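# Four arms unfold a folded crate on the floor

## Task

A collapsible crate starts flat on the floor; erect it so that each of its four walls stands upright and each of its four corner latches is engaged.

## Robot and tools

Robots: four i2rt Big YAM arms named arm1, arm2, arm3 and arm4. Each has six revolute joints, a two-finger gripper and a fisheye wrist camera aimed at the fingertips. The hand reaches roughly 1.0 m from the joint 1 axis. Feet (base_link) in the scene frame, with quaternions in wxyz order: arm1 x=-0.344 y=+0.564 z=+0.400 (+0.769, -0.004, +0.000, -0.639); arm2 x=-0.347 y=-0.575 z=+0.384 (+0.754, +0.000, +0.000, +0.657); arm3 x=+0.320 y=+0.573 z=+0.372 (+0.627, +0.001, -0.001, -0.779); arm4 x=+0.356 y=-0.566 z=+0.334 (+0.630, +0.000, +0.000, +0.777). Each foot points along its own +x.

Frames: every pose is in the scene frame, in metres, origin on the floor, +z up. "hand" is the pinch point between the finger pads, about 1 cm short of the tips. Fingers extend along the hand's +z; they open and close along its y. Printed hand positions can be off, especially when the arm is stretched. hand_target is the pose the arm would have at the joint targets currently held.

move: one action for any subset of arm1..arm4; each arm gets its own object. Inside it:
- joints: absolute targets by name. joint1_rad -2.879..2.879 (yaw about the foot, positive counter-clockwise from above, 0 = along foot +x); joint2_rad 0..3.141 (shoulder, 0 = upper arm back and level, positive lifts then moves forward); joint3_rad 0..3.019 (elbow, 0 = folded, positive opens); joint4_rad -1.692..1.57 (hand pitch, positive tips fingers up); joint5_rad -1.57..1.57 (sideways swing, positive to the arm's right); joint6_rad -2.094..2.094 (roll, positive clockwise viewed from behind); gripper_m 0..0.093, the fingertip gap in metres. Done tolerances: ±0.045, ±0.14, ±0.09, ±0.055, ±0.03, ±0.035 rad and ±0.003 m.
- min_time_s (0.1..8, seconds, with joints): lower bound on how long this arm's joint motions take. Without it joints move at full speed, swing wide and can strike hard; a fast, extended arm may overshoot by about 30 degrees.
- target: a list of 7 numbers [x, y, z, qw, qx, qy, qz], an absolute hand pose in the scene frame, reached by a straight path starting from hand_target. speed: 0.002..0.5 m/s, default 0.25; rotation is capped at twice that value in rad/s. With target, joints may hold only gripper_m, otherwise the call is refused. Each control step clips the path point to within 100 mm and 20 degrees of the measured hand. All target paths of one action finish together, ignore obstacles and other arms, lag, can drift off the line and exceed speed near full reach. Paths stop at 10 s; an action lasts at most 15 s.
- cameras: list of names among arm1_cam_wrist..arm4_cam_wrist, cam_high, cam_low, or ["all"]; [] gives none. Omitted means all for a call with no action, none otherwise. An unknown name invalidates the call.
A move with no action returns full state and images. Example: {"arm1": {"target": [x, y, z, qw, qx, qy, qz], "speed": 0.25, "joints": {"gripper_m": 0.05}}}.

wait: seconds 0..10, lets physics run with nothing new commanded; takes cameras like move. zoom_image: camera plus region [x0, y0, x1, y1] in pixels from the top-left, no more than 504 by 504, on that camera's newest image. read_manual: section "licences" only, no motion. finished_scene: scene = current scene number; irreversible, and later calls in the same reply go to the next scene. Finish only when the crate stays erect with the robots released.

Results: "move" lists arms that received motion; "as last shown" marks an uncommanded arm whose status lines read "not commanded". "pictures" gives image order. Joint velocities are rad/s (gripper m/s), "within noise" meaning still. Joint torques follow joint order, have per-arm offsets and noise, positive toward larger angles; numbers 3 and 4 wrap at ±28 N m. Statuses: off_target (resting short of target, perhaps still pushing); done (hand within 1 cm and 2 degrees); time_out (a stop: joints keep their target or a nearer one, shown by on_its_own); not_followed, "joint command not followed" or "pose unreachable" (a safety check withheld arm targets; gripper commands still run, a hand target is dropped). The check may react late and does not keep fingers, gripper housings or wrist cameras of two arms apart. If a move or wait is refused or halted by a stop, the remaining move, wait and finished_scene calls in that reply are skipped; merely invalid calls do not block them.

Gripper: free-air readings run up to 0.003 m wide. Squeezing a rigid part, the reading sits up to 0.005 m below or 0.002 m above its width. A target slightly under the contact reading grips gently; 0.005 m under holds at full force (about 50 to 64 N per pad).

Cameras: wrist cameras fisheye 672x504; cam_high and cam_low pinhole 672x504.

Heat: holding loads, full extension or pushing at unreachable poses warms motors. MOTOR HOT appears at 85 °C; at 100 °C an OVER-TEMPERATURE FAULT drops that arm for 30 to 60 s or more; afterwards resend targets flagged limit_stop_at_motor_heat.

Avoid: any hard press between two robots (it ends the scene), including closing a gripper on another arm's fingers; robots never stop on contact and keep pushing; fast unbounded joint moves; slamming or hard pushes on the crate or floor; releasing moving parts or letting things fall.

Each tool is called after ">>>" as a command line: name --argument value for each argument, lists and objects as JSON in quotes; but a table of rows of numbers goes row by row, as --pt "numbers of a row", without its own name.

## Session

>>> move

>>> zoom_image --camera "cam_high" --region '[230, 210, 440, 420]'

Scene clock: 0.00 s.
Joint torques (N m): no reading
Motor temperatures (°C): arm1=[26 28 27 23 25 23 24] | arm2=[23 24 24 24 27 26 24] | arm3=[26 24 27 23 26 23 27] | arm4=[24 26 26 29 26 24 26]
Heat: arm1: hottest joint2_rad 28 °C; arm2: hottest joint5_rad 27 °C; arm3: hottest joint3_rad 27 °C; arm4: hottest joint4_rad 29 °C.
Joint velocities: within noise
arm1.joint_positions: joint1_rad=+0.789 joint2_rad=+0.609 joint3_rad=+1.408 joint4_rad=-1.451 joint5_rad=+0.217 joint6_rad=-0.687 gripper_m=+0.09396
arm1.joint_status: not commanded
arm1.hand: x=-0.1884 y=+0.4177 z=+0.9285 quat_wxyz=(-0.292, -0.006, -0.892, +0.344) (m; scene frame)
arm1.hand_target: x=-0.1903 y=+0.4191 z=+0.9382 quat_wxyz=(-0.301, -0.007, -0.887, +0.350) (m; scene frame)
arm1.hand_status: not commanded
arm2.joint_positions: joint1_rad=-0.187 joint2_rad=+0.597 joint3_rad=+1.311 joint4_rad=-1.291 joint5_rad=+0.241 joint6_rad=-0.242 gripper_m=+0.09396
arm2.joint_status: not commanded
arm2.hand: x=-0.2311 y=-0.3617 z=+0.9012 quat_wxyz=(-0.466, +0.549, -0.680, -0.135) (m; scene frame)
arm2.hand_target: x=-0.2316 y=-0.3634 z=+0.9148 quat_wxyz=(-0.477, +0.543, -0.676, -0.142) (m; scene frame)
arm2.hand_status: not commanded
arm3.joint_positions: joint1_rad=+0.868 joint2_rad=+0.636 joint3_rad=+1.401 joint4_rad=-1.459 joint5_rad=+0.267 joint6_rad=-0.463 gripper_m=+0.09396
arm3.joint_status: not commanded
arm3.hand: x=+0.4150 y=+0.3713 z=+0.8920 quat_wxyz=(-0.249, -0.258, -0.861, +0.361) (m; scene frame)
arm3.hand_target: x=+0.4139 y=+0.3728 z=+0.9010 quat_wxyz=(-0.257, -0.258, -0.856, +0.367) (m; scene frame)
arm3.hand_status: not commanded
arm4.joint_positions: joint1_rad=-0.127 joint2_rad=+0.607 joint3_rad=+1.357 joint4_rad=-1.287 joint5_rad=+0.183 joint6_rad=-0.762 gripper_m=+0.09396
arm4.joint_status: not commanded
arm4.hand: x=+0.3687 y=-0.3251 z=+0.8718 quat_wxyz=(-0.479, +0.793, -0.351, -0.140) (m; scene frame)
arm4.hand_target: x=+0.3689 y=-0.3277 z=+0.8812 quat_wxyz=(-0.487, +0.788, -0.349, -0.145) (m; scene frame)
arm4.hand_status: not commanded
pictures: arm1_cam_wrist, arm2_cam_wrist, arm3_cam_wrist, arm4_cam_wrist, cam_high, cam_low

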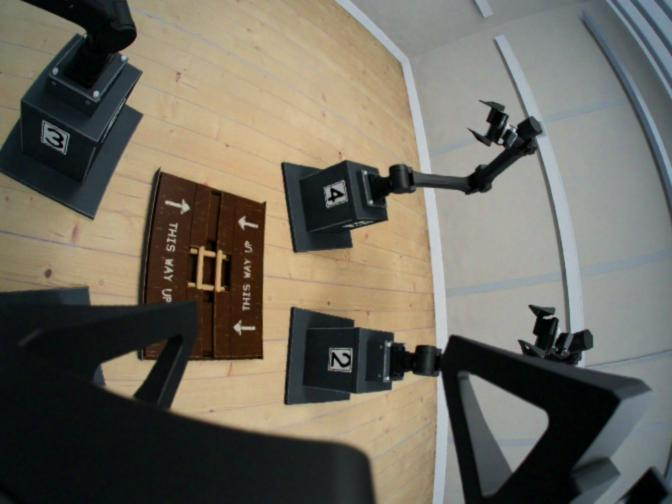

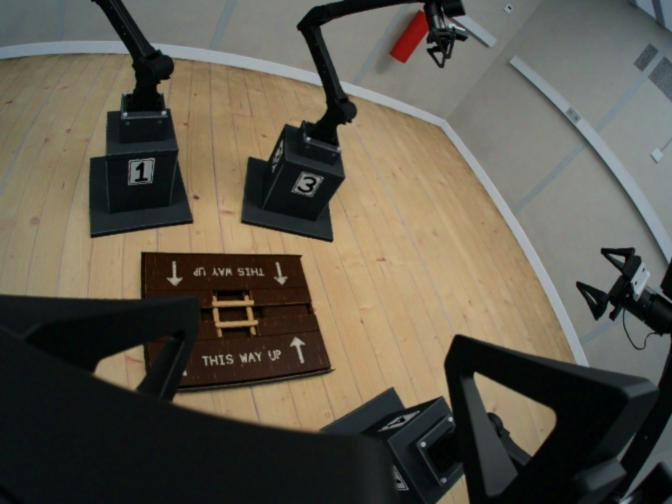

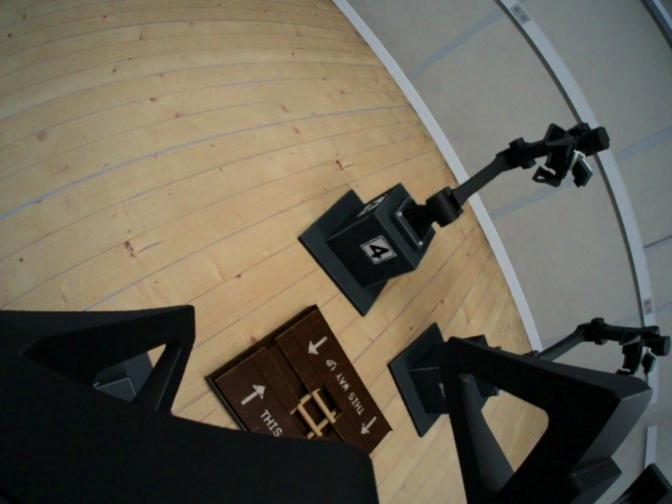

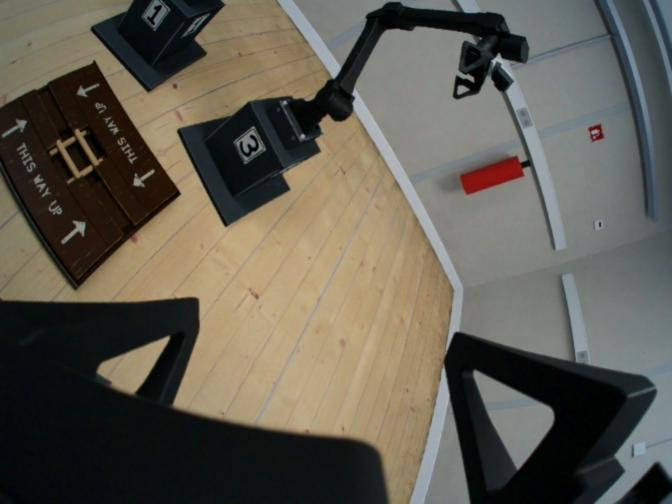

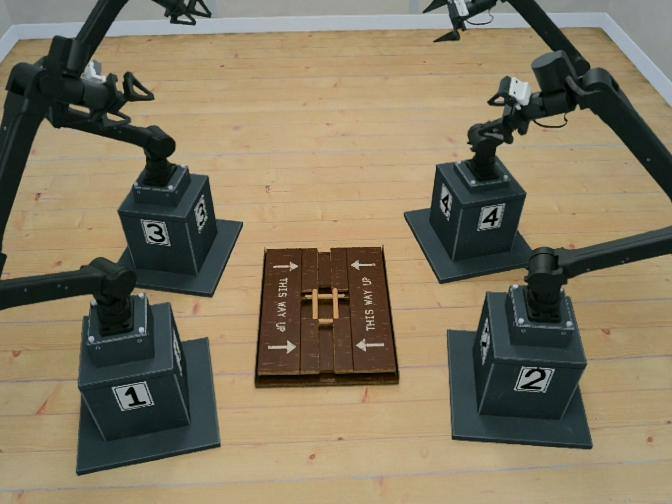

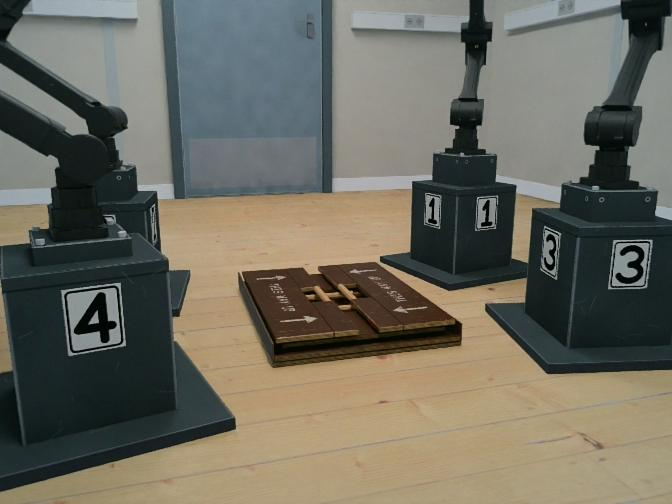

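Scaled by 2.400 from the camera's image (finer frame: 960x720).

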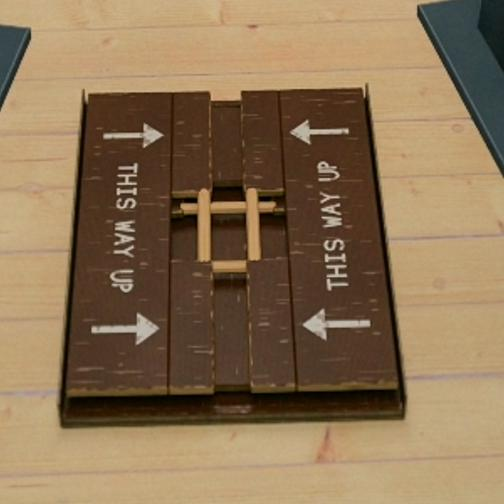

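>>> move --arm1 '{"target": [0.008, 0.09, 0.19, -0.0038, 0.0170, 0.9763, -0.2164], "speed": 0.45, "joints": {"gripper_m": 0.043}}' --arm4 '{"target": [-0.048, -0.066, 0.19, -0.2164, 0.9763, -0.0170, 0.0038], "speed": 0.45, "joints": {"gripper_m": 0.043}}' --arm2 '{"target": [-0.3, -0.1, 0.5, -0.0, 0.6948, -0.7195, 0.0], "speed": 0.4, "joints": {"gripper_m": 0.045}}' --arm3 '{"target": [0.24, 0.1, 0.5, 0, 0.7195, 0.6948, 0], "speed": 0.4, "joints": {"gripper_m": 0.045}}'

>>> move --arm1 '{"target": [0.008, 0.0466, 0.085, -0.0038, 0.0170, 0.9763, -0.2164], "speed": 0.2}' --arm4 '{"target": [-0.048, -0.0176, 0.0845, -0.2164, 0.9763, -0.0170, 0.0038], "speed": 0.2}' --cameras '["arm1_cam_wrist", "arm4_cam_wrist", "arm2_cam_wrist", "arm3_cam_wrist"]'

Scene clock: 15.77 s.
Joint torques (N m): arm1=[-1.14 -22.48 5.98 0.64 0.33 -0.04] | arm2=[0.79 -16.5 9.48 0.01 -0.12 -0.12] | arm3=[-1.08 -12.4 10.5 -0.16 0.17 0.14] | arm4=[2.2 -20.13 9.42 0.06 -0.02 -0.05]
Motor temperatures (°C): arm1=[26 28 28 23 25 23 24] | arm2=[23 24 25 24 27 26 24] | arm3=[26 25 29 23 26 23 27] | arm4=[24 26 27 29 26 24 26]
Heat: arm1: hottest joint2_rad 28 °C; arm2: hottest joint5_rad 27 °C; arm3: hottest joint3_rad 29 °C; arm4: hottest joint4_rad 29 °C.
move: arm1 off_target; arm2 off_target; arm3 off_target; arm4 off_target
Joint velocities: within noise
arm1.joint_positions: joint1_rad=+0.556 joint2_rad=+2.341 joint3_rad=+1.216 joint4_rad=-0.155 joint5_rad=+0.280 joint6_rad=-0.846 gripper_m=+0.04307
arm1.joint_status: all done
arm1.hand: x=+0.0022 y=+0.1109 z=+0.1798 quat_wxyz=(+0.009, -0.012, -0.979, +0.202)
arm1.hand_target: x=+0.0076 y=+0.0966 z=+0.1871 quat_wxyz=(+0.005, -0.012, -0.978, +0.210)
arm1.hand_status: off_target (0.024 m and 1.9 deg from the pose sent, 0.831 m and 38.4 deg at the start)
arm2.joint_positions: joint1_rad=+0.035 joint2_rad=+1.666 joint3_rad=+1.239 joint4_rad=-1.199 joint5_rad=+0.005 joint6_rad=-0.058 gripper_m=+0.04513
arm2.joint_status: all done
arm2.hand: x=-0.2990 y=-0.1183 z=+0.4792 quat_wxyz=(+0.019, +0.691, -0.722, +0.020)
arm2.hand_target: x=-0.3022 y=-0.1017 z=+0.4988 quat_wxyz=(+0.002, +0.698, -0.716, +0.004)
arm2.hand_status: off_target (0.028 m and 3.2 deg from the pose sent, 0.484 m and 58.8 deg at the start)
arm3.joint_positions: joint1_rad=+0.052 joint2_rad=+1.643 joint3_rad=+1.265 joint4_rad=-1.230 joint5_rad=+0.000 joint6_rad=-0.135 gripper_m=+0.04513
arm3.joint_status: all done
arm3.hand: x=+0.2444 y=+0.1171 z=+0.4855 quat_wxyz=(+0.010, -0.717, -0.697, -0.016)
arm3.hand_target: x=+0.2378 y=+0.1019 z=+0.4974 quat_wxyz=(+0.003, -0.723, -0.691, -0.005)
arm3.hand_status: off_target (0.023 m and 2.2 deg from the pose sent, 0.508 m and 76.8 deg at the start)
arm4.joint_positions: joint1_rad=+0.548 joint2_rad=+2.269 joint3_rad=+1.365 joint4_rad=-0.380 joint5_rad=+0.310 joint6_rad=-0.803 gripper_m=+0.04307
arm4.joint_status: all done
arm4.hand: x=-0.0311 y=-0.0776 z=+0.1810 quat_wxyz=(-0.207, +0.978, -0.028, +0.013)
arm4.hand_target: x=-0.0434 y=-0.0704 z=+0.1866 quat_wxyz=(-0.212, +0.977, -0.017, +0.008)
arm4.hand_status: off_target (0.022 m and 2.0 deg from the pose sent, 0.840 m and 56.0 deg at the start)
pictures: none

Scene clock: 17.23 s.
Joint torques (N m): arm1=[-1.26 -23.3 5.72 1.48 0.19 -0.01] | arm2=[0.73 -16.56 9.5 0.02 -0.12 -0.12] | arm3=[-0.97 -12.16 10.43 -0.17 0.17 0.13] | arm4=[1.55 -21.07 8.84 0.83 -0.06 -0.07]
Motor temperatures (°C): arm1=[26 28 28 23 25 23 24] | arm2=[23 24 25 24 27 26 24] | arm3=[26 25 29 23 26 23 27] | arm4=[24 26 27 29 26 24 26]
Heat: arm1: hottest joint2_rad 28 °C; arm2: hottest joint5_rad 27 °C; arm3: hottest joint3_rad 29 °C; arm4: hottest joint4_rad 29 °C.
move: arm1 off_target; arm4 off_target
Joint velocities: within noise
arm1.joint_positions: joint1_rad=+0.499 joint2_rad=+2.616 joint3_rad=+1.454 joint4_rad=-0.098 joint5_rad=+0.274 joint6_rad=-0.891 gripper_m=+0.04307
arm1.joint_status: not commanded
arm1.hand: x=+0.0021 y=+0.0602 z=+0.0823 quat_wxyz=(+0.011, -0.019, -0.978, +0.207)
arm1.hand_target: x=+0.0082 y=+0.0468 z=+0.0855 quat_wxyz=(+0.003, -0.018, -0.976, +0.217)
arm1.hand_status: off_target (0.015 m and 1.4 deg from the pose sent, 0.115 m and 1.9 deg at the start)
arm2, arm3: as last shown
arm4.joint_positions: joint1_rad=+0.501 joint2_rad=+2.536 joint3_rad=+1.581 joint4_rad=-0.310 joint5_rad=+0.293 joint6_rad=-0.858 gripper_m=+0.04307
arm4.joint_status: not commanded
arm4.hand: x=-0.0381 y=-0.0283 z=+0.0833 quat_wxyz=(-0.208, +0.978, -0.024, +0.011)
arm4.hand_target: x=-0.0462 y=-0.0180 z=+0.0841 quat_wxyz=(-0.216, +0.976, -0.018, +0.004)
arm4.hand_status: off_target (0.015 m and 1.5 deg from the pose sent, 0.115 m and 2.0 deg at the start)
pictures: arm1_cam_wrist, arm2_cam_wrist, arm3_cam_wrist, arm4_cam_wrist

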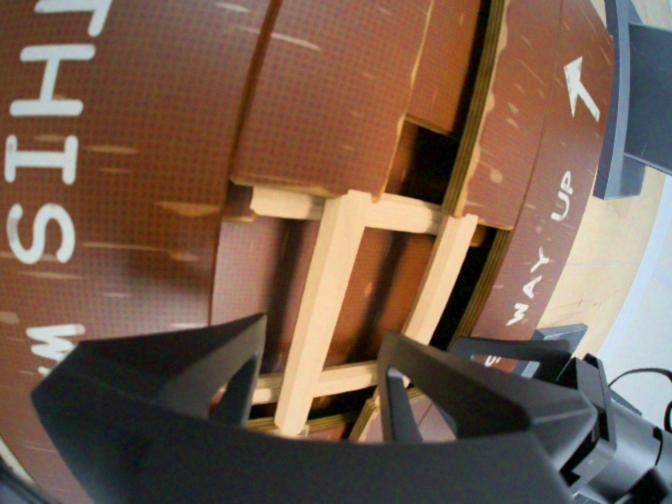

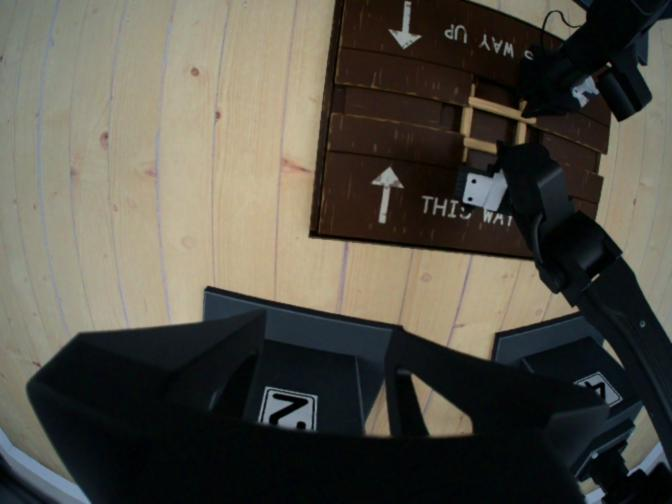

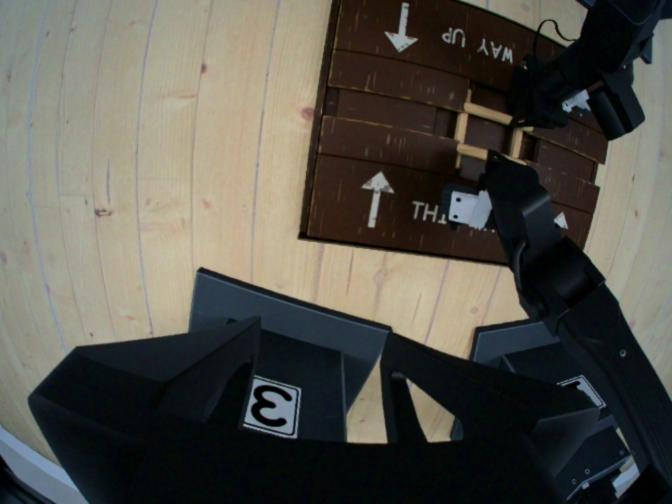

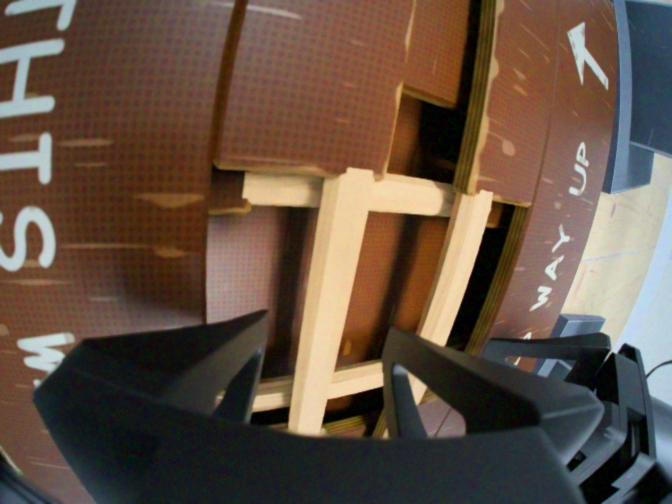

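>>> move --arm1 '{"target": [0.003, 0.0274, 0.036, -0.0038, 0.0170, 0.9763, -0.2164], "speed": 0.15}' --arm4 '{"target": [-0.048, 0.003, 0.037, -0.2164, 0.9763, -0.0170, 0.0038], "speed": 0.15}'

>>> move --arm1 '{"joints": {"gripper_m": 0.006}}' --arm4 '{"joints": {"gripper_m": 0.006}}' --cameras '["arm1_cam_wrist", "arm4_cam_wrist"]'

Scene clock: 26.23 s.
Joint torques (N m): arm1=[-1.03 -23.82 5.81 1.55 0.23 0] | arm2=[0.73 -16.56 9.48 0.01 -0.13 -0.12] | arm3=[-1.08 -12.45 10.19 -0.18 0.16 0.11] | arm4=[1.49 -21.25 9.1 0.75 -0.03 -0.06]
Motor temperatures (°C): arm1=[26 29 29 23 25 23 24] | arm2=[23 25 26 24 27 26 24] | arm3=[26 25 31 23 26 23 27] | arm4=[24 27 28 29 26 25 26]
Heat: arm1: hottest joint2_rad 29 °C; arm2: hottest joint5_rad 27 °C; arm3: hottest joint3_rad 31 °C; arm4: hottest joint4_rad 29 °C.
move: arm1 off_target; arm4 off_target
Joint velocities: within noise
arm1.joint_positions: joint1_rad=+0.473 joint2_rad=+2.742 joint3_rad=+1.577 joint4_rad=-0.084 joint5_rad=+0.265 joint6_rad=-0.918 gripper_m=+0.04305
arm1.joint_status: not commanded
arm1.hand: x=-0.0009 y=+0.0399 z=+0.0359 quat_wxyz=(+0.009, -0.018, -0.978, +0.208)
arm1.hand_target: x=+0.0026 y=+0.0292 z=+0.0350 quat_wxyz=(+0.004, -0.016, -0.976, +0.215)
arm1.hand_status: off_target (0.013 m and 1.2 deg from the pose sent, 0.057 m and 1.4 deg at the start)
arm2, arm3: as last shown
arm4.joint_positions: joint1_rad=+0.482 joint2_rad=+2.653 joint3_rad=+1.704 joint4_rad=-0.296 joint5_rad=+0.284 joint6_rad=-0.880 gripper_m=+0.04305
arm4.joint_status: not commanded
arm4.hand: x=-0.0438 y=-0.0045 z=+0.0439 quat_wxyz=(-0.213, +0.977, -0.024, +0.005)
arm4.hand_target: x=-0.0454 y=+0.0038 z=+0.0370 quat_wxyz=(-0.216, +0.976, -0.019, +0.004)
arm4.hand_status: off_target (0.011 m and 0.9 deg from the pose sent, 0.057 m and 1.5 deg at the start)
pictures: none

Scene clock: 26.90 s.
Joint torques (N m): arm1=[-0.5 -23.77 5.7 1.54 0.36 -0.3] | arm2=[0.73 -16.56 9.48 0.01 -0.12 -0.12] | arm3=[-1.49 -12.04 10.35 -0.29 0.17 0.16] | arm4=[1.26 -21.54 9.06 1.03 0.04 -0.06]
Motor temperatures (°C): arm1=[26 29 29 23 25 23 24] | arm2=[23 25 26 24 27 26 24] | arm3=[26 25 31 23 26 23 27] | arm4=[24 27 28 29 26 25 26]
Heat: arm1: hottest joint2_rad 29 °C; arm2: hottest joint5_rad 27 °C; arm3: hottest joint3_rad 31 °C; arm4: hottest joint4_rad 29 °C.
move: arm1 off_target; arm4 off_target
Joint velocities: within noise
arm1.joint_positions: joint1_rad=+0.470 joint2_rad=+2.742 joint3_rad=+1.577 joint4_rad=-0.086 joint5_rad=+0.260 joint6_rad=-0.869 gripper_m=+0.01710
arm1.joint_status: gripper_m off_target (ended at +0.01713, target +0.00600)
arm1.hand: x=-0.0020 y=+0.0396 z=+0.0356 quat_wxyz=(+0.003, -0.043, -0.978, +0.206)
arm1.hand_target: x=+0.0010 y=+0.0282 z=+0.0350 quat_wxyz=(+0.004, -0.023, -0.976, +0.215)
arm1.hand_status: not commanded
arm2, arm3: as last shown
arm4.joint_positions: joint1_rad=+0.487 joint2_rad=+2.657 joint3_rad=+1.704 joint4_rad=-0.304 joint5_rad=+0.282 joint6_rad=-0.875 gripper_m=+0.01561
arm4.joint_status: gripper_m off_target (ended at +0.01563, target +0.00600)
arm4.hand: x=-0.0442 y=-0.0093 z=+0.0402 quat_wxyz=(-0.208, +0.978, -0.023, +0.008)
arm4.hand_target: x=-0.0477 y=+0.0016 z=+0.0363 quat_wxyz=(-0.216, +0.976, -0.019, +0.003)
arm4.hand_status: not commanded

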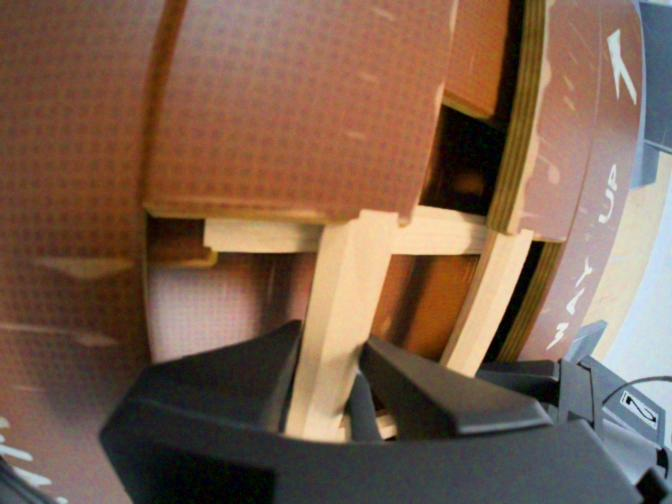

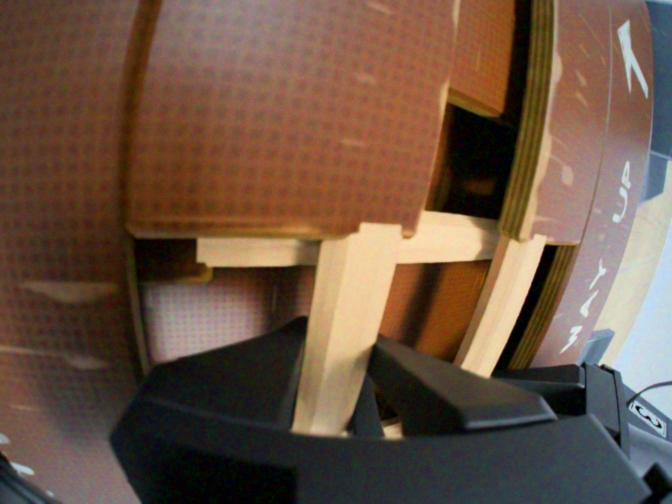

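>>> move --arm1 '{"target": [0.002, 0.051, 0.13, -0.0045, 0.0169, 0.9659, -0.2588], "speed": 0.15}' --arm4 '{"target": [-0.0485, -0.021, 0.132, -0.2588, 0.9659, -0.0169, 0.0045], "speed": 0.15}'

>>> move --arm1 '{"target": [0.005, 0.109, 0.206, -0.0052, 0.0166, 0.9537, -0.3007], "speed": 0.15}' --arm4 '{"target": [-0.053, -0.08, 0.212, -0.3007, 0.9537, -0.0166, 0.0052], "speed": 0.15}'

>>> move --arm1 '{"target": [0.010, 0.226, 0.238, -0.0067, 0.0161, 0.9239, -0.3827], "speed": 0.12}' --arm4 '{"target": [-0.060, -0.19, 0.24, -0.3827, 0.9239, -0.0161, 0.0067], "speed": 0.12}' --arm2 '{"target": [-0.106, 0.02, 0.175, -0.1207, 0.6842, -0.7086, 0.1249], "speed": 0.3}' --arm3 '{"target": [0.057, -0.0315, 0.173, -0.1249, 0.7086, 0.6842, -0.1207], "speed": 0.3}' --cameras '["cam_low", "cam_high"]'

>>> move --arm2 '{"target": [-0.085, 0.0225, 0.087, -0.1207, 0.6842, -0.7086, 0.1249], "speed": 0.2}' --arm3 '{"target": [0.031, -0.0095, 0.078, -0.1249, 0.7086, 0.6842, -0.1207], "speed": 0.2}' --cameras '["arm2_cam_wrist", "arm3_cam_wrist"]'

Scene clock: 35.17 s.
Joint torques (N m): arm1=[0.67 -27.87 2.36 0.61 0.97 -0.38] | arm2=[0.73 -16.56 9.48 0.02 -0.12 -0.12] | arm3=[-1.14 -12.4 10.29 -0.25 0.13 0.14] | arm4=[2.43 -26.23 4.93 -0.14 0 0.08]
Motor temperatures (°C): arm1=[26 29 29 23 26 23 25] | arm2=[23 25 27 24 27 26 24] | arm3=[26 25 32 23 26 23 27] | arm4=[24 27 28 29 26 25 27]
Heat: arm1: hottest joint2_rad 29 °C; arm2: hottest joint3_rad 27 °C; arm3: hottest joint3_rad 32 °C; arm4: hottest joint4_rad 29 °C.
move: arm1 off_target; arm4 off_target
Joint velocities: within noise
arm1.joint_positions: joint1_rad=+0.493 joint2_rad=+2.562 joint3_rad=+1.379 joint4_rad=+0.021 joint5_rad=+0.315 joint6_rad=-0.862 gripper_m=+0.01681
arm1.joint_status: not commanded
arm1.hand: x=-0.0023 y=+0.0490 z=+0.1087 quat_wxyz=(-0.007, -0.046, -0.966, +0.255)
arm1.hand_target: x=+0.0047 y=+0.0484 z=+0.1303 quat_wxyz=(+0.001, -0.017, -0.965, +0.263)
arm1.hand_status: off_target (0.022 m and 3.7 deg from the pose sent, 0.095 m and 6.9 deg at the start)
arm2, arm3: as last shown
arm4.joint_positions: joint1_rad=+0.511 joint2_rad=+2.493 joint3_rad=+1.540 joint4_rad=-0.219 joint5_rad=+0.355 joint6_rad=-0.875 gripper_m=+0.01568
arm4.joint_status: not commanded
arm4.hand: x=-0.0446 y=-0.0162 z=+0.1093 quat_wxyz=(-0.260, +0.965, -0.024, +0.005)
arm4.hand_target: x=-0.0514 y=-0.0179 z=+0.1325 quat_wxyz=(-0.263, +0.965, -0.017, +0.001)
arm4.hand_status: off_target (0.024 m and 0.8 deg from the pose sent, 0.093 m and 6.1 deg at the start)
pictures: none

Scene clock: 36.40 s.
Joint torques (N m): arm1=[0.85 -24.88 2.78 0.68 1.2 -0.47] | arm2=[0.73 -16.56 9.47 0.02 -0.12 -0.12] | arm3=[-1.26 -12.04 10.41 -0.25 0.17 0.14] | arm4=[2.43 -23.12 5.75 -0.18 0.35 0.11]
Motor temperatures (°C): arm1=[26 29 29 23 26 24 25] | arm2=[23 25 27 24 27 26 24] | arm3=[26 25 32 23 26 23 27] | arm4=[24 27 28 29 26 25 27]
Heat: arm1: hottest joint2_rad 29 °C; arm2: hottest joint3_rad 27 °C; arm3: hottest joint3_rad 32 °C; arm4: hottest joint4_rad 29 °C.
move: arm1 off_target; arm4 off_target
Joint velocities: within noise
arm1.joint_positions: joint1_rad=+0.585 joint2_rad=+2.334 joint3_rad=+1.127 joint4_rad=+0.061 joint5_rad=+0.404 joint6_rad=-0.785 gripper_m=+0.01625
arm1.joint_status: not commanded
arm1.hand: x=-0.0013 y=+0.1091 z=+0.1880 quat_wxyz=(-0.003, -0.049, -0.956, +0.288)
arm1.hand_target: x=+0.0031 y=+0.1097 z=+0.2043 quat_wxyz=(+0.009, -0.016, -0.955, +0.297)
arm1.hand_status: off_target (0.019 m and 4.1 deg from the pose sent, 0.115 m and 6.5 deg at the start)
arm2, arm3: as last shown
arm4.joint_positions: joint1_rad=+0.596 joint2_rad=+2.256 joint3_rad=+1.303 joint4_rad=-0.204 joint5_rad=+0.440 joint6_rad=-0.811 gripper_m=+0.01513
arm4.joint_status: not commanded
arm4.hand: x=-0.0447 y=-0.0760 z=+0.1923 quat_wxyz=(-0.293, +0.956, -0.024, +0.010)
arm4.hand_target: x=-0.0487 y=-0.0784 z=+0.2103 quat_wxyz=(-0.297, +0.954, -0.020, +0.009)
arm4.hand_status: off_target (0.022 m and 1.4 deg from the pose sent, 0.121 m and 4.9 deg at the start)
pictures: none

Scene clock: 38.67 s.
Joint torques (N m): arm1=[2.49 -22.71 1.01 0.69 0.78 -0.2] | arm2=[-0.79 -24.59 7.13 0.59 0.32 -0.1] | arm3=[-1.2 -18.43 7.64 0.59 0.43 0] | arm4=[4.25 -19.9 4.6 0.28 -0.09 0.17]
Motor temperatures (°C): arm1=[26 30 29 23 26 24 25] | arm2=[23 25 27 24 27 26 24] | arm3=[26 25 32 23 26 23 27] | arm4=[24 27 28 29 26 25 27]
Heat: arm1: hottest joint2_rad 30 °C; arm2: hottest joint3_rad 27 °C; arm3: hottest joint3_rad 32 °C; arm4: hottest joint4_rad 29 °C.
move: arm1 off_target; arm2 off_target; arm3 off_target; arm4 off_target
Joint velocities: within noise
arm1.joint_positions: joint1_rad=+0.804 joint2_rad=+2.229 joint3_rad=+0.874 joint4_rad=+0.242 joint5_rad=+0.656 joint6_rad=-0.628 gripper_m=+0.01639
arm1.joint_status: not commanded
arm1.hand: x=-0.0003 y=+0.2090 z=+0.2253 quat_wxyz=(+0.004, -0.051, -0.922, +0.383)
arm1.hand_target: x=+0.0073 y=+0.2199 z=+0.2391 quat_wxyz=(+0.006, -0.021, -0.922, +0.386)
arm1.hand_status: off_target (0.024 m and 4.0 deg from the pose sent, 0.128 m and 12.1 deg at the start)
arm2.joint_positions: joint1_rad=-0.158 joint2_rad=+2.481 joint3_rad=+1.598 joint4_rad=-0.648 joint5_rad=+0.324 joint6_rad=-0.262 gripper_m=+0.04513
arm2.joint_status: not commanded
arm2.hand: x=-0.1147 y=-0.0034 z=+0.1597 quat_wxyz=(-0.096, +0.684, -0.711, +0.132)
arm2.hand_target: x=-0.1062 y=+0.0164 z=+0.1738 quat_wxyz=(-0.116, +0.682, -0.711, +0.122)
arm2.hand_status: off_target (0.029 m and 3.0 deg from the pose sent, 0.386 m and 20.1 deg at the start)
arm3.joint_positions: joint1_rad=-0.101 joint2_rad=+2.453 joint3_rad=+1.642 joint4_rad=-0.676 joint5_rad=+0.322 joint6_rad=-0.296 gripper_m=+0.04513
arm3.joint_status: not commanded
arm3.hand: x=+0.0687 y=-0.0177 z=+0.1740 quat_wxyz=(+0.122, -0.709, -0.686, +0.109)
arm3.hand_target: x=+0.0591 y=-0.0275 z=+0.1718 quat_wxyz=(+0.121, -0.710, -0.684, +0.117)
arm3.hand_status: off_target (0.018 m and 1.3 deg from the pose sent, 0.394 m and 20.6 deg at the start)
arm4.joint_positions: joint1_rad=+0.786 joint2_rad=+2.119 joint3_rad=+1.052 joint4_rad=-0.055 joint5_rad=+0.687 joint6_rad=-0.673 gripper_m=+0.01526
arm4.joint_status: not commanded
arm4.hand: x=-0.0461 y=-0.1721 z=+0.2303 quat_wxyz=(-0.389, +0.920, -0.031, +0.022)
arm4.hand_target: x=-0.0586 y=-0.1867 z=+0.2415 quat_wxyz=(-0.388, +0.922, -0.017, +0.010)
arm4.hand_status: off_target (0.025 m and 2.6 deg from the pose sent, 0.125 m and 10.9 deg at the start)
pictures: cam_high, cam_low

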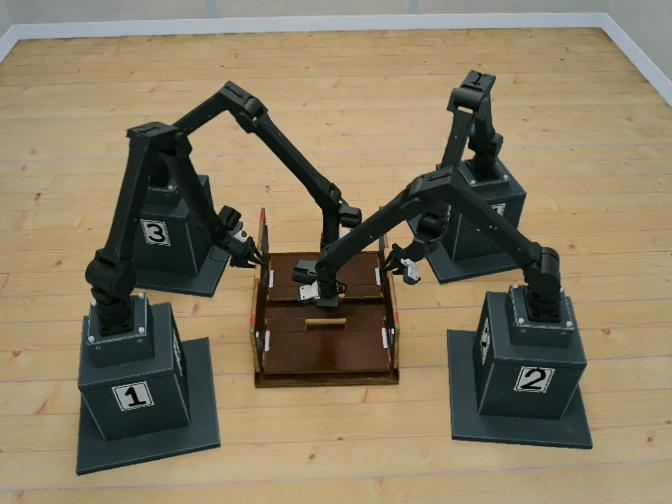

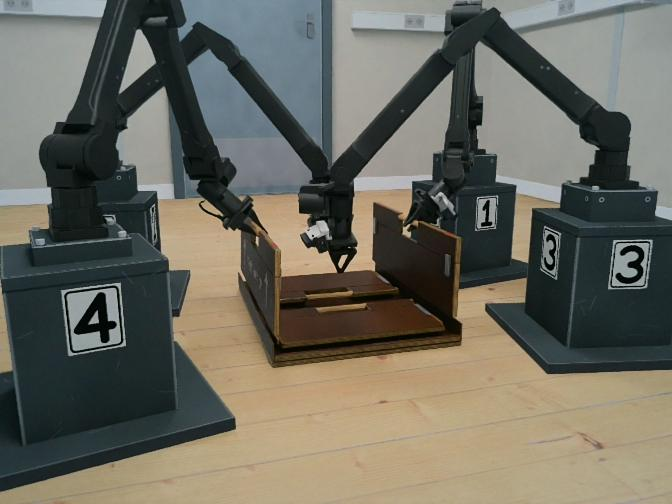

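Scene clock: 40.10 s.
Joint torques (N m): arm1=[1.9 -22.42 0.79 0.51 0.77 -0.18] | arm2=[-0.97 -25.11 6.56 0.72 0.32 -0.1] | arm3=[-0.67 -18.49 6.49 1.09 0.38 0.03] | arm4=[4.19 -19.9 4.6 0.28 -0.09 0.17]
Motor temperatures (°C): arm1=[26 30 29 23 26 24 25] | arm2=[23 26 27 24 27 26 24] | arm3=[26 25 32 23 26 23 27] | arm4=[24 27 28 29 26 25 27]
Heat: arm1: hottest joint2_rad 30 °C; arm2: hottest joint3_rad 27 °C; arm3: hottest joint3_rad 32 °C; arm4: hottest joint4_rad 29 °C.
move: arm2 off_target; arm3 off_target
Joint velocities: within noise
arm1, arm4: as last shown
arm2.joint_positions: joint1_rad=-0.184 joint2_rad=+2.680 joint3_rad=+1.728 joint4_rad=-0.565 joint5_rad=+0.330 joint6_rad=-0.299 gripper_m=+0.04513
arm2.joint_status: not commanded
arm2.hand: x=-0.0954 y=+0.0005 z=+0.0732 quat_wxyz=(-0.099, +0.686, -0.708, +0.134)
arm2.hand_target: x=-0.0846 y=+0.0213 z=+0.0877 quat_wxyz=(-0.121, +0.684, -0.709, +0.125)
arm2.hand_status: off_target (0.028 m and 2.7 deg from the pose sent, 0.083 m and 3.0 deg at the start)
arm3.joint_positions: joint1_rad=-0.152 joint2_rad=+2.631 joint3_rad=+1.696 joint4_rad=-0.537 joint5_rad=+0.328 joint6_rad=-0.351 gripper_m=+0.04513
arm3.joint_status: not commanded
arm3.hand: x=+0.0401 y=+0.0006 z=+0.0818 quat_wxyz=(+0.128, -0.708, -0.686, +0.111)
arm3.hand_target: x=+0.0322 y=-0.0097 z=+0.0793 quat_wxyz=(+0.125, -0.708, -0.685, +0.122)
arm3.hand_status: off_target (0.014 m and 1.2 deg from the pose sent, 0.104 m and 1.3 deg at the start)

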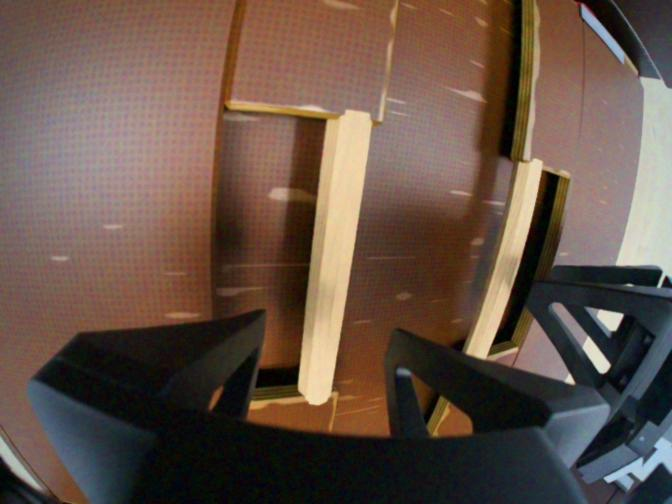

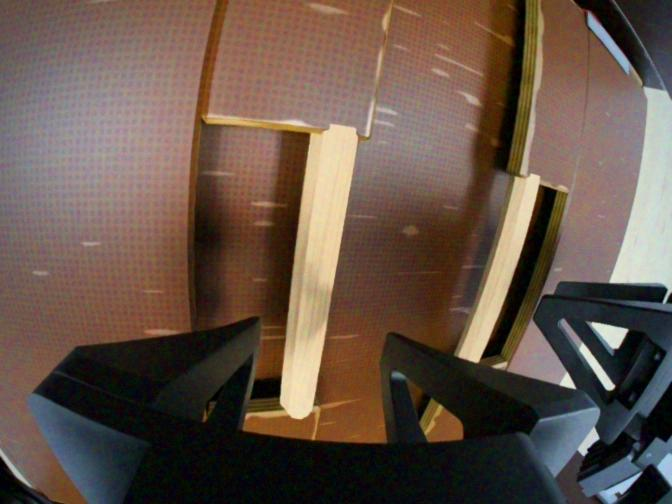

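>>> move --arm2 '{"target": [-0.0665, 0.0245, 0.040, -0.1207, 0.6842, -0.7086, 0.1249], "speed": 0.15}' --arm3 '{"target": [0.0156, -0.0095, 0.026, -0.1249, 0.7086, 0.6842, -0.1207], "speed": 0.15}'

>>> move --arm2 '{"joints": {"gripper_m": 0.006}}' --arm3 '{"joints": {"gripper_m": 0.006}}' --cameras '["arm2_cam_wrist", "arm3_cam_wrist"]'

Scene clock: 49.67 s.
Joint torques (N m): arm1=[2.67 -22.83 0.96 0.53 0.77 -0.2] | arm2=[-0.56 -25.05 6.63 0.61 0.21 -0.11] | arm3=[-1.73 -17.38 6.68 0.79 0.31 -0.05] | arm4=[4.19 -19.9 4.6 0.27 -0.09 0.17]
Motor temperatures (°C): arm1=[26 30 28 23 26 24 25] | arm2=[23 26 27 24 27 26 24] | arm3=[26 26 31 23 26 23 27] | arm4=[24 28 28 29 26 25 27]
Heat: arm1: hottest joint2_rad 30 °C; arm2: hottest joint3_rad 27 °C; arm3: hottest joint3_rad 31 °C; arm4: hottest joint4_rad 29 °C.
move: arm2 off_target; arm3 off_target
Joint velocities: within noise
arm1, arm4: as last shown
arm2.joint_positions: joint1_rad=-0.210 joint2_rad=+2.792 joint3_rad=+1.838 joint4_rad=-0.542 joint5_rad=+0.330 joint6_rad=-0.326 gripper_m=+0.04513
arm2.joint_status: not commanded
arm2.hand: x=-0.0756 y=+0.0073 z=+0.0312 quat_wxyz=(-0.105, +0.686, -0.708, +0.132)
arm2.hand_target: x=-0.0662 y=+0.0240 z=+0.0401 quat_wxyz=(-0.121, +0.684, -0.709, +0.125)
arm2.hand_status: off_target (0.021 m and 2.0 deg from the pose sent, 0.050 m and 2.7 deg at the start)
arm3.joint_positions: joint1_rad=-0.172 joint2_rad=+2.740 joint3_rad=+1.799 joint4_rad=-0.501 joint5_rad=+0.327 joint6_rad=-0.374 gripper_m=+0.04510
arm3.joint_status: not commanded
arm3.hand: x=+0.0229 y=-0.0090 z=+0.0408 quat_wxyz=(+0.124, -0.708, -0.685, +0.121)
arm3.hand_target: x=+0.0154 y=-0.0073 z=+0.0256 quat_wxyz=(+0.125, -0.709, -0.684, +0.120)
arm3.hand_status: off_target (0.016 m and 0.2 deg from the pose sent, 0.062 m and 1.2 deg at the start)
pictures: none

Scene clock: 50.37 s.
Joint torques (N m): arm1=[1.61 -22.3 0.87 0.66 0.78 -0.21] | arm2=[-0.73 -25.23 6.6 0.61 0.16 0.25] | arm3=[-2.02 -17.85 6.74 0.81 0.28 0.01] | arm4=[4.25 -19.9 4.6 0.27 -0.09 0.17]
Motor temperatures (°C): arm1=[26 30 28 23 26 24 25] | arm2=[23 26 27 24 27 26 24] | arm3=[26 27 31 23 26 23 27] | arm4=[24 28 28 29 26 25 27]
Heat: arm1: hottest joint2_rad 30 °C; arm2: hottest joint3_rad 27 °C; arm3: hottest joint3_rad 31 °C; arm4: hottest joint4_rad 29 °C.
move: arm2 off_target; arm3 off_target
Joint velocities: within noise
arm1, arm4: as last shown
arm2.joint_positions: joint1_rad=-0.203 joint2_rad=+2.795 joint3_rad=+1.838 joint4_rad=-0.542 joint5_rad=+0.332 joint6_rad=-0.357 gripper_m=+0.01663
arm2.joint_status: gripper_m off_target (ended at +0.01666, target +0.00600)
arm2.hand: x=-0.0803 y=+0.0078 z=+0.0294 quat_wxyz=(-0.102, +0.699, -0.695, +0.135)
arm2.hand_target: x=-0.0694 y=+0.0253 z=+0.0400 quat_wxyz=(-0.121, +0.686, -0.707, +0.125)
arm2.hand_status: not commanded
arm3.joint_positions: joint1_rad=-0.159 joint2_rad=+2.745 joint3_rad=+1.799 joint4_rad=-0.503 joint5_rad=+0.327 joint6_rad=-0.373 gripper_m=+0.01609
arm3.joint_status: gripper_m off_target (ended at +0.01613, target +0.00600)
arm3.hand: x=+0.0310 y=-0.0104 z=+0.0379 quat_wxyz=(+0.124, -0.704, -0.689, +0.119)
arm3.hand_target: x=+0.0210 y=-0.0101 z=+0.0260 quat_wxyz=(+0.124, -0.707, -0.686, +0.120)
arm3.hand_status: not commanded

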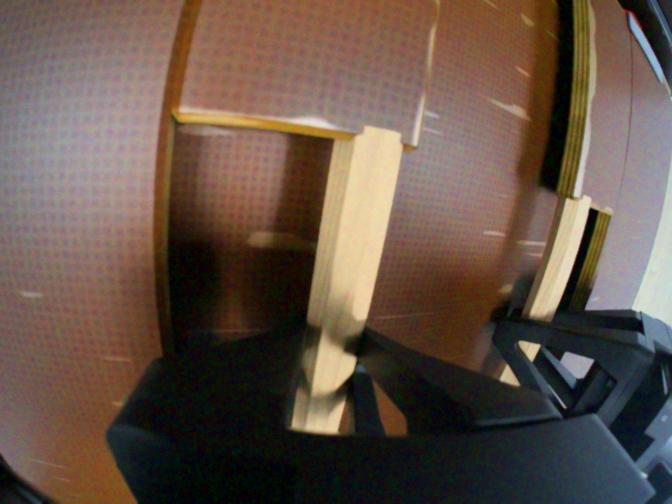

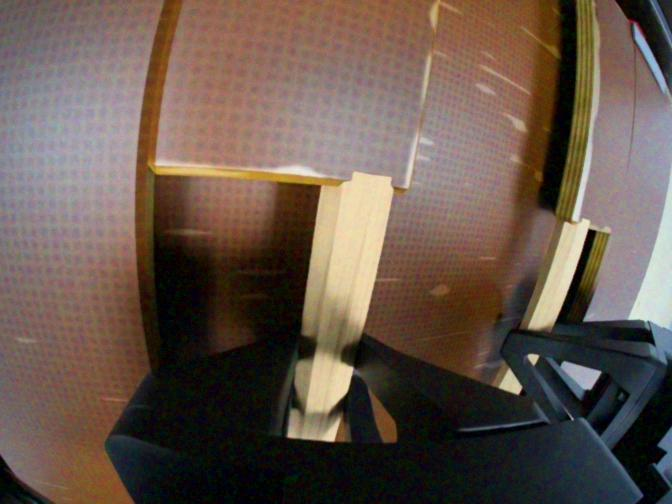

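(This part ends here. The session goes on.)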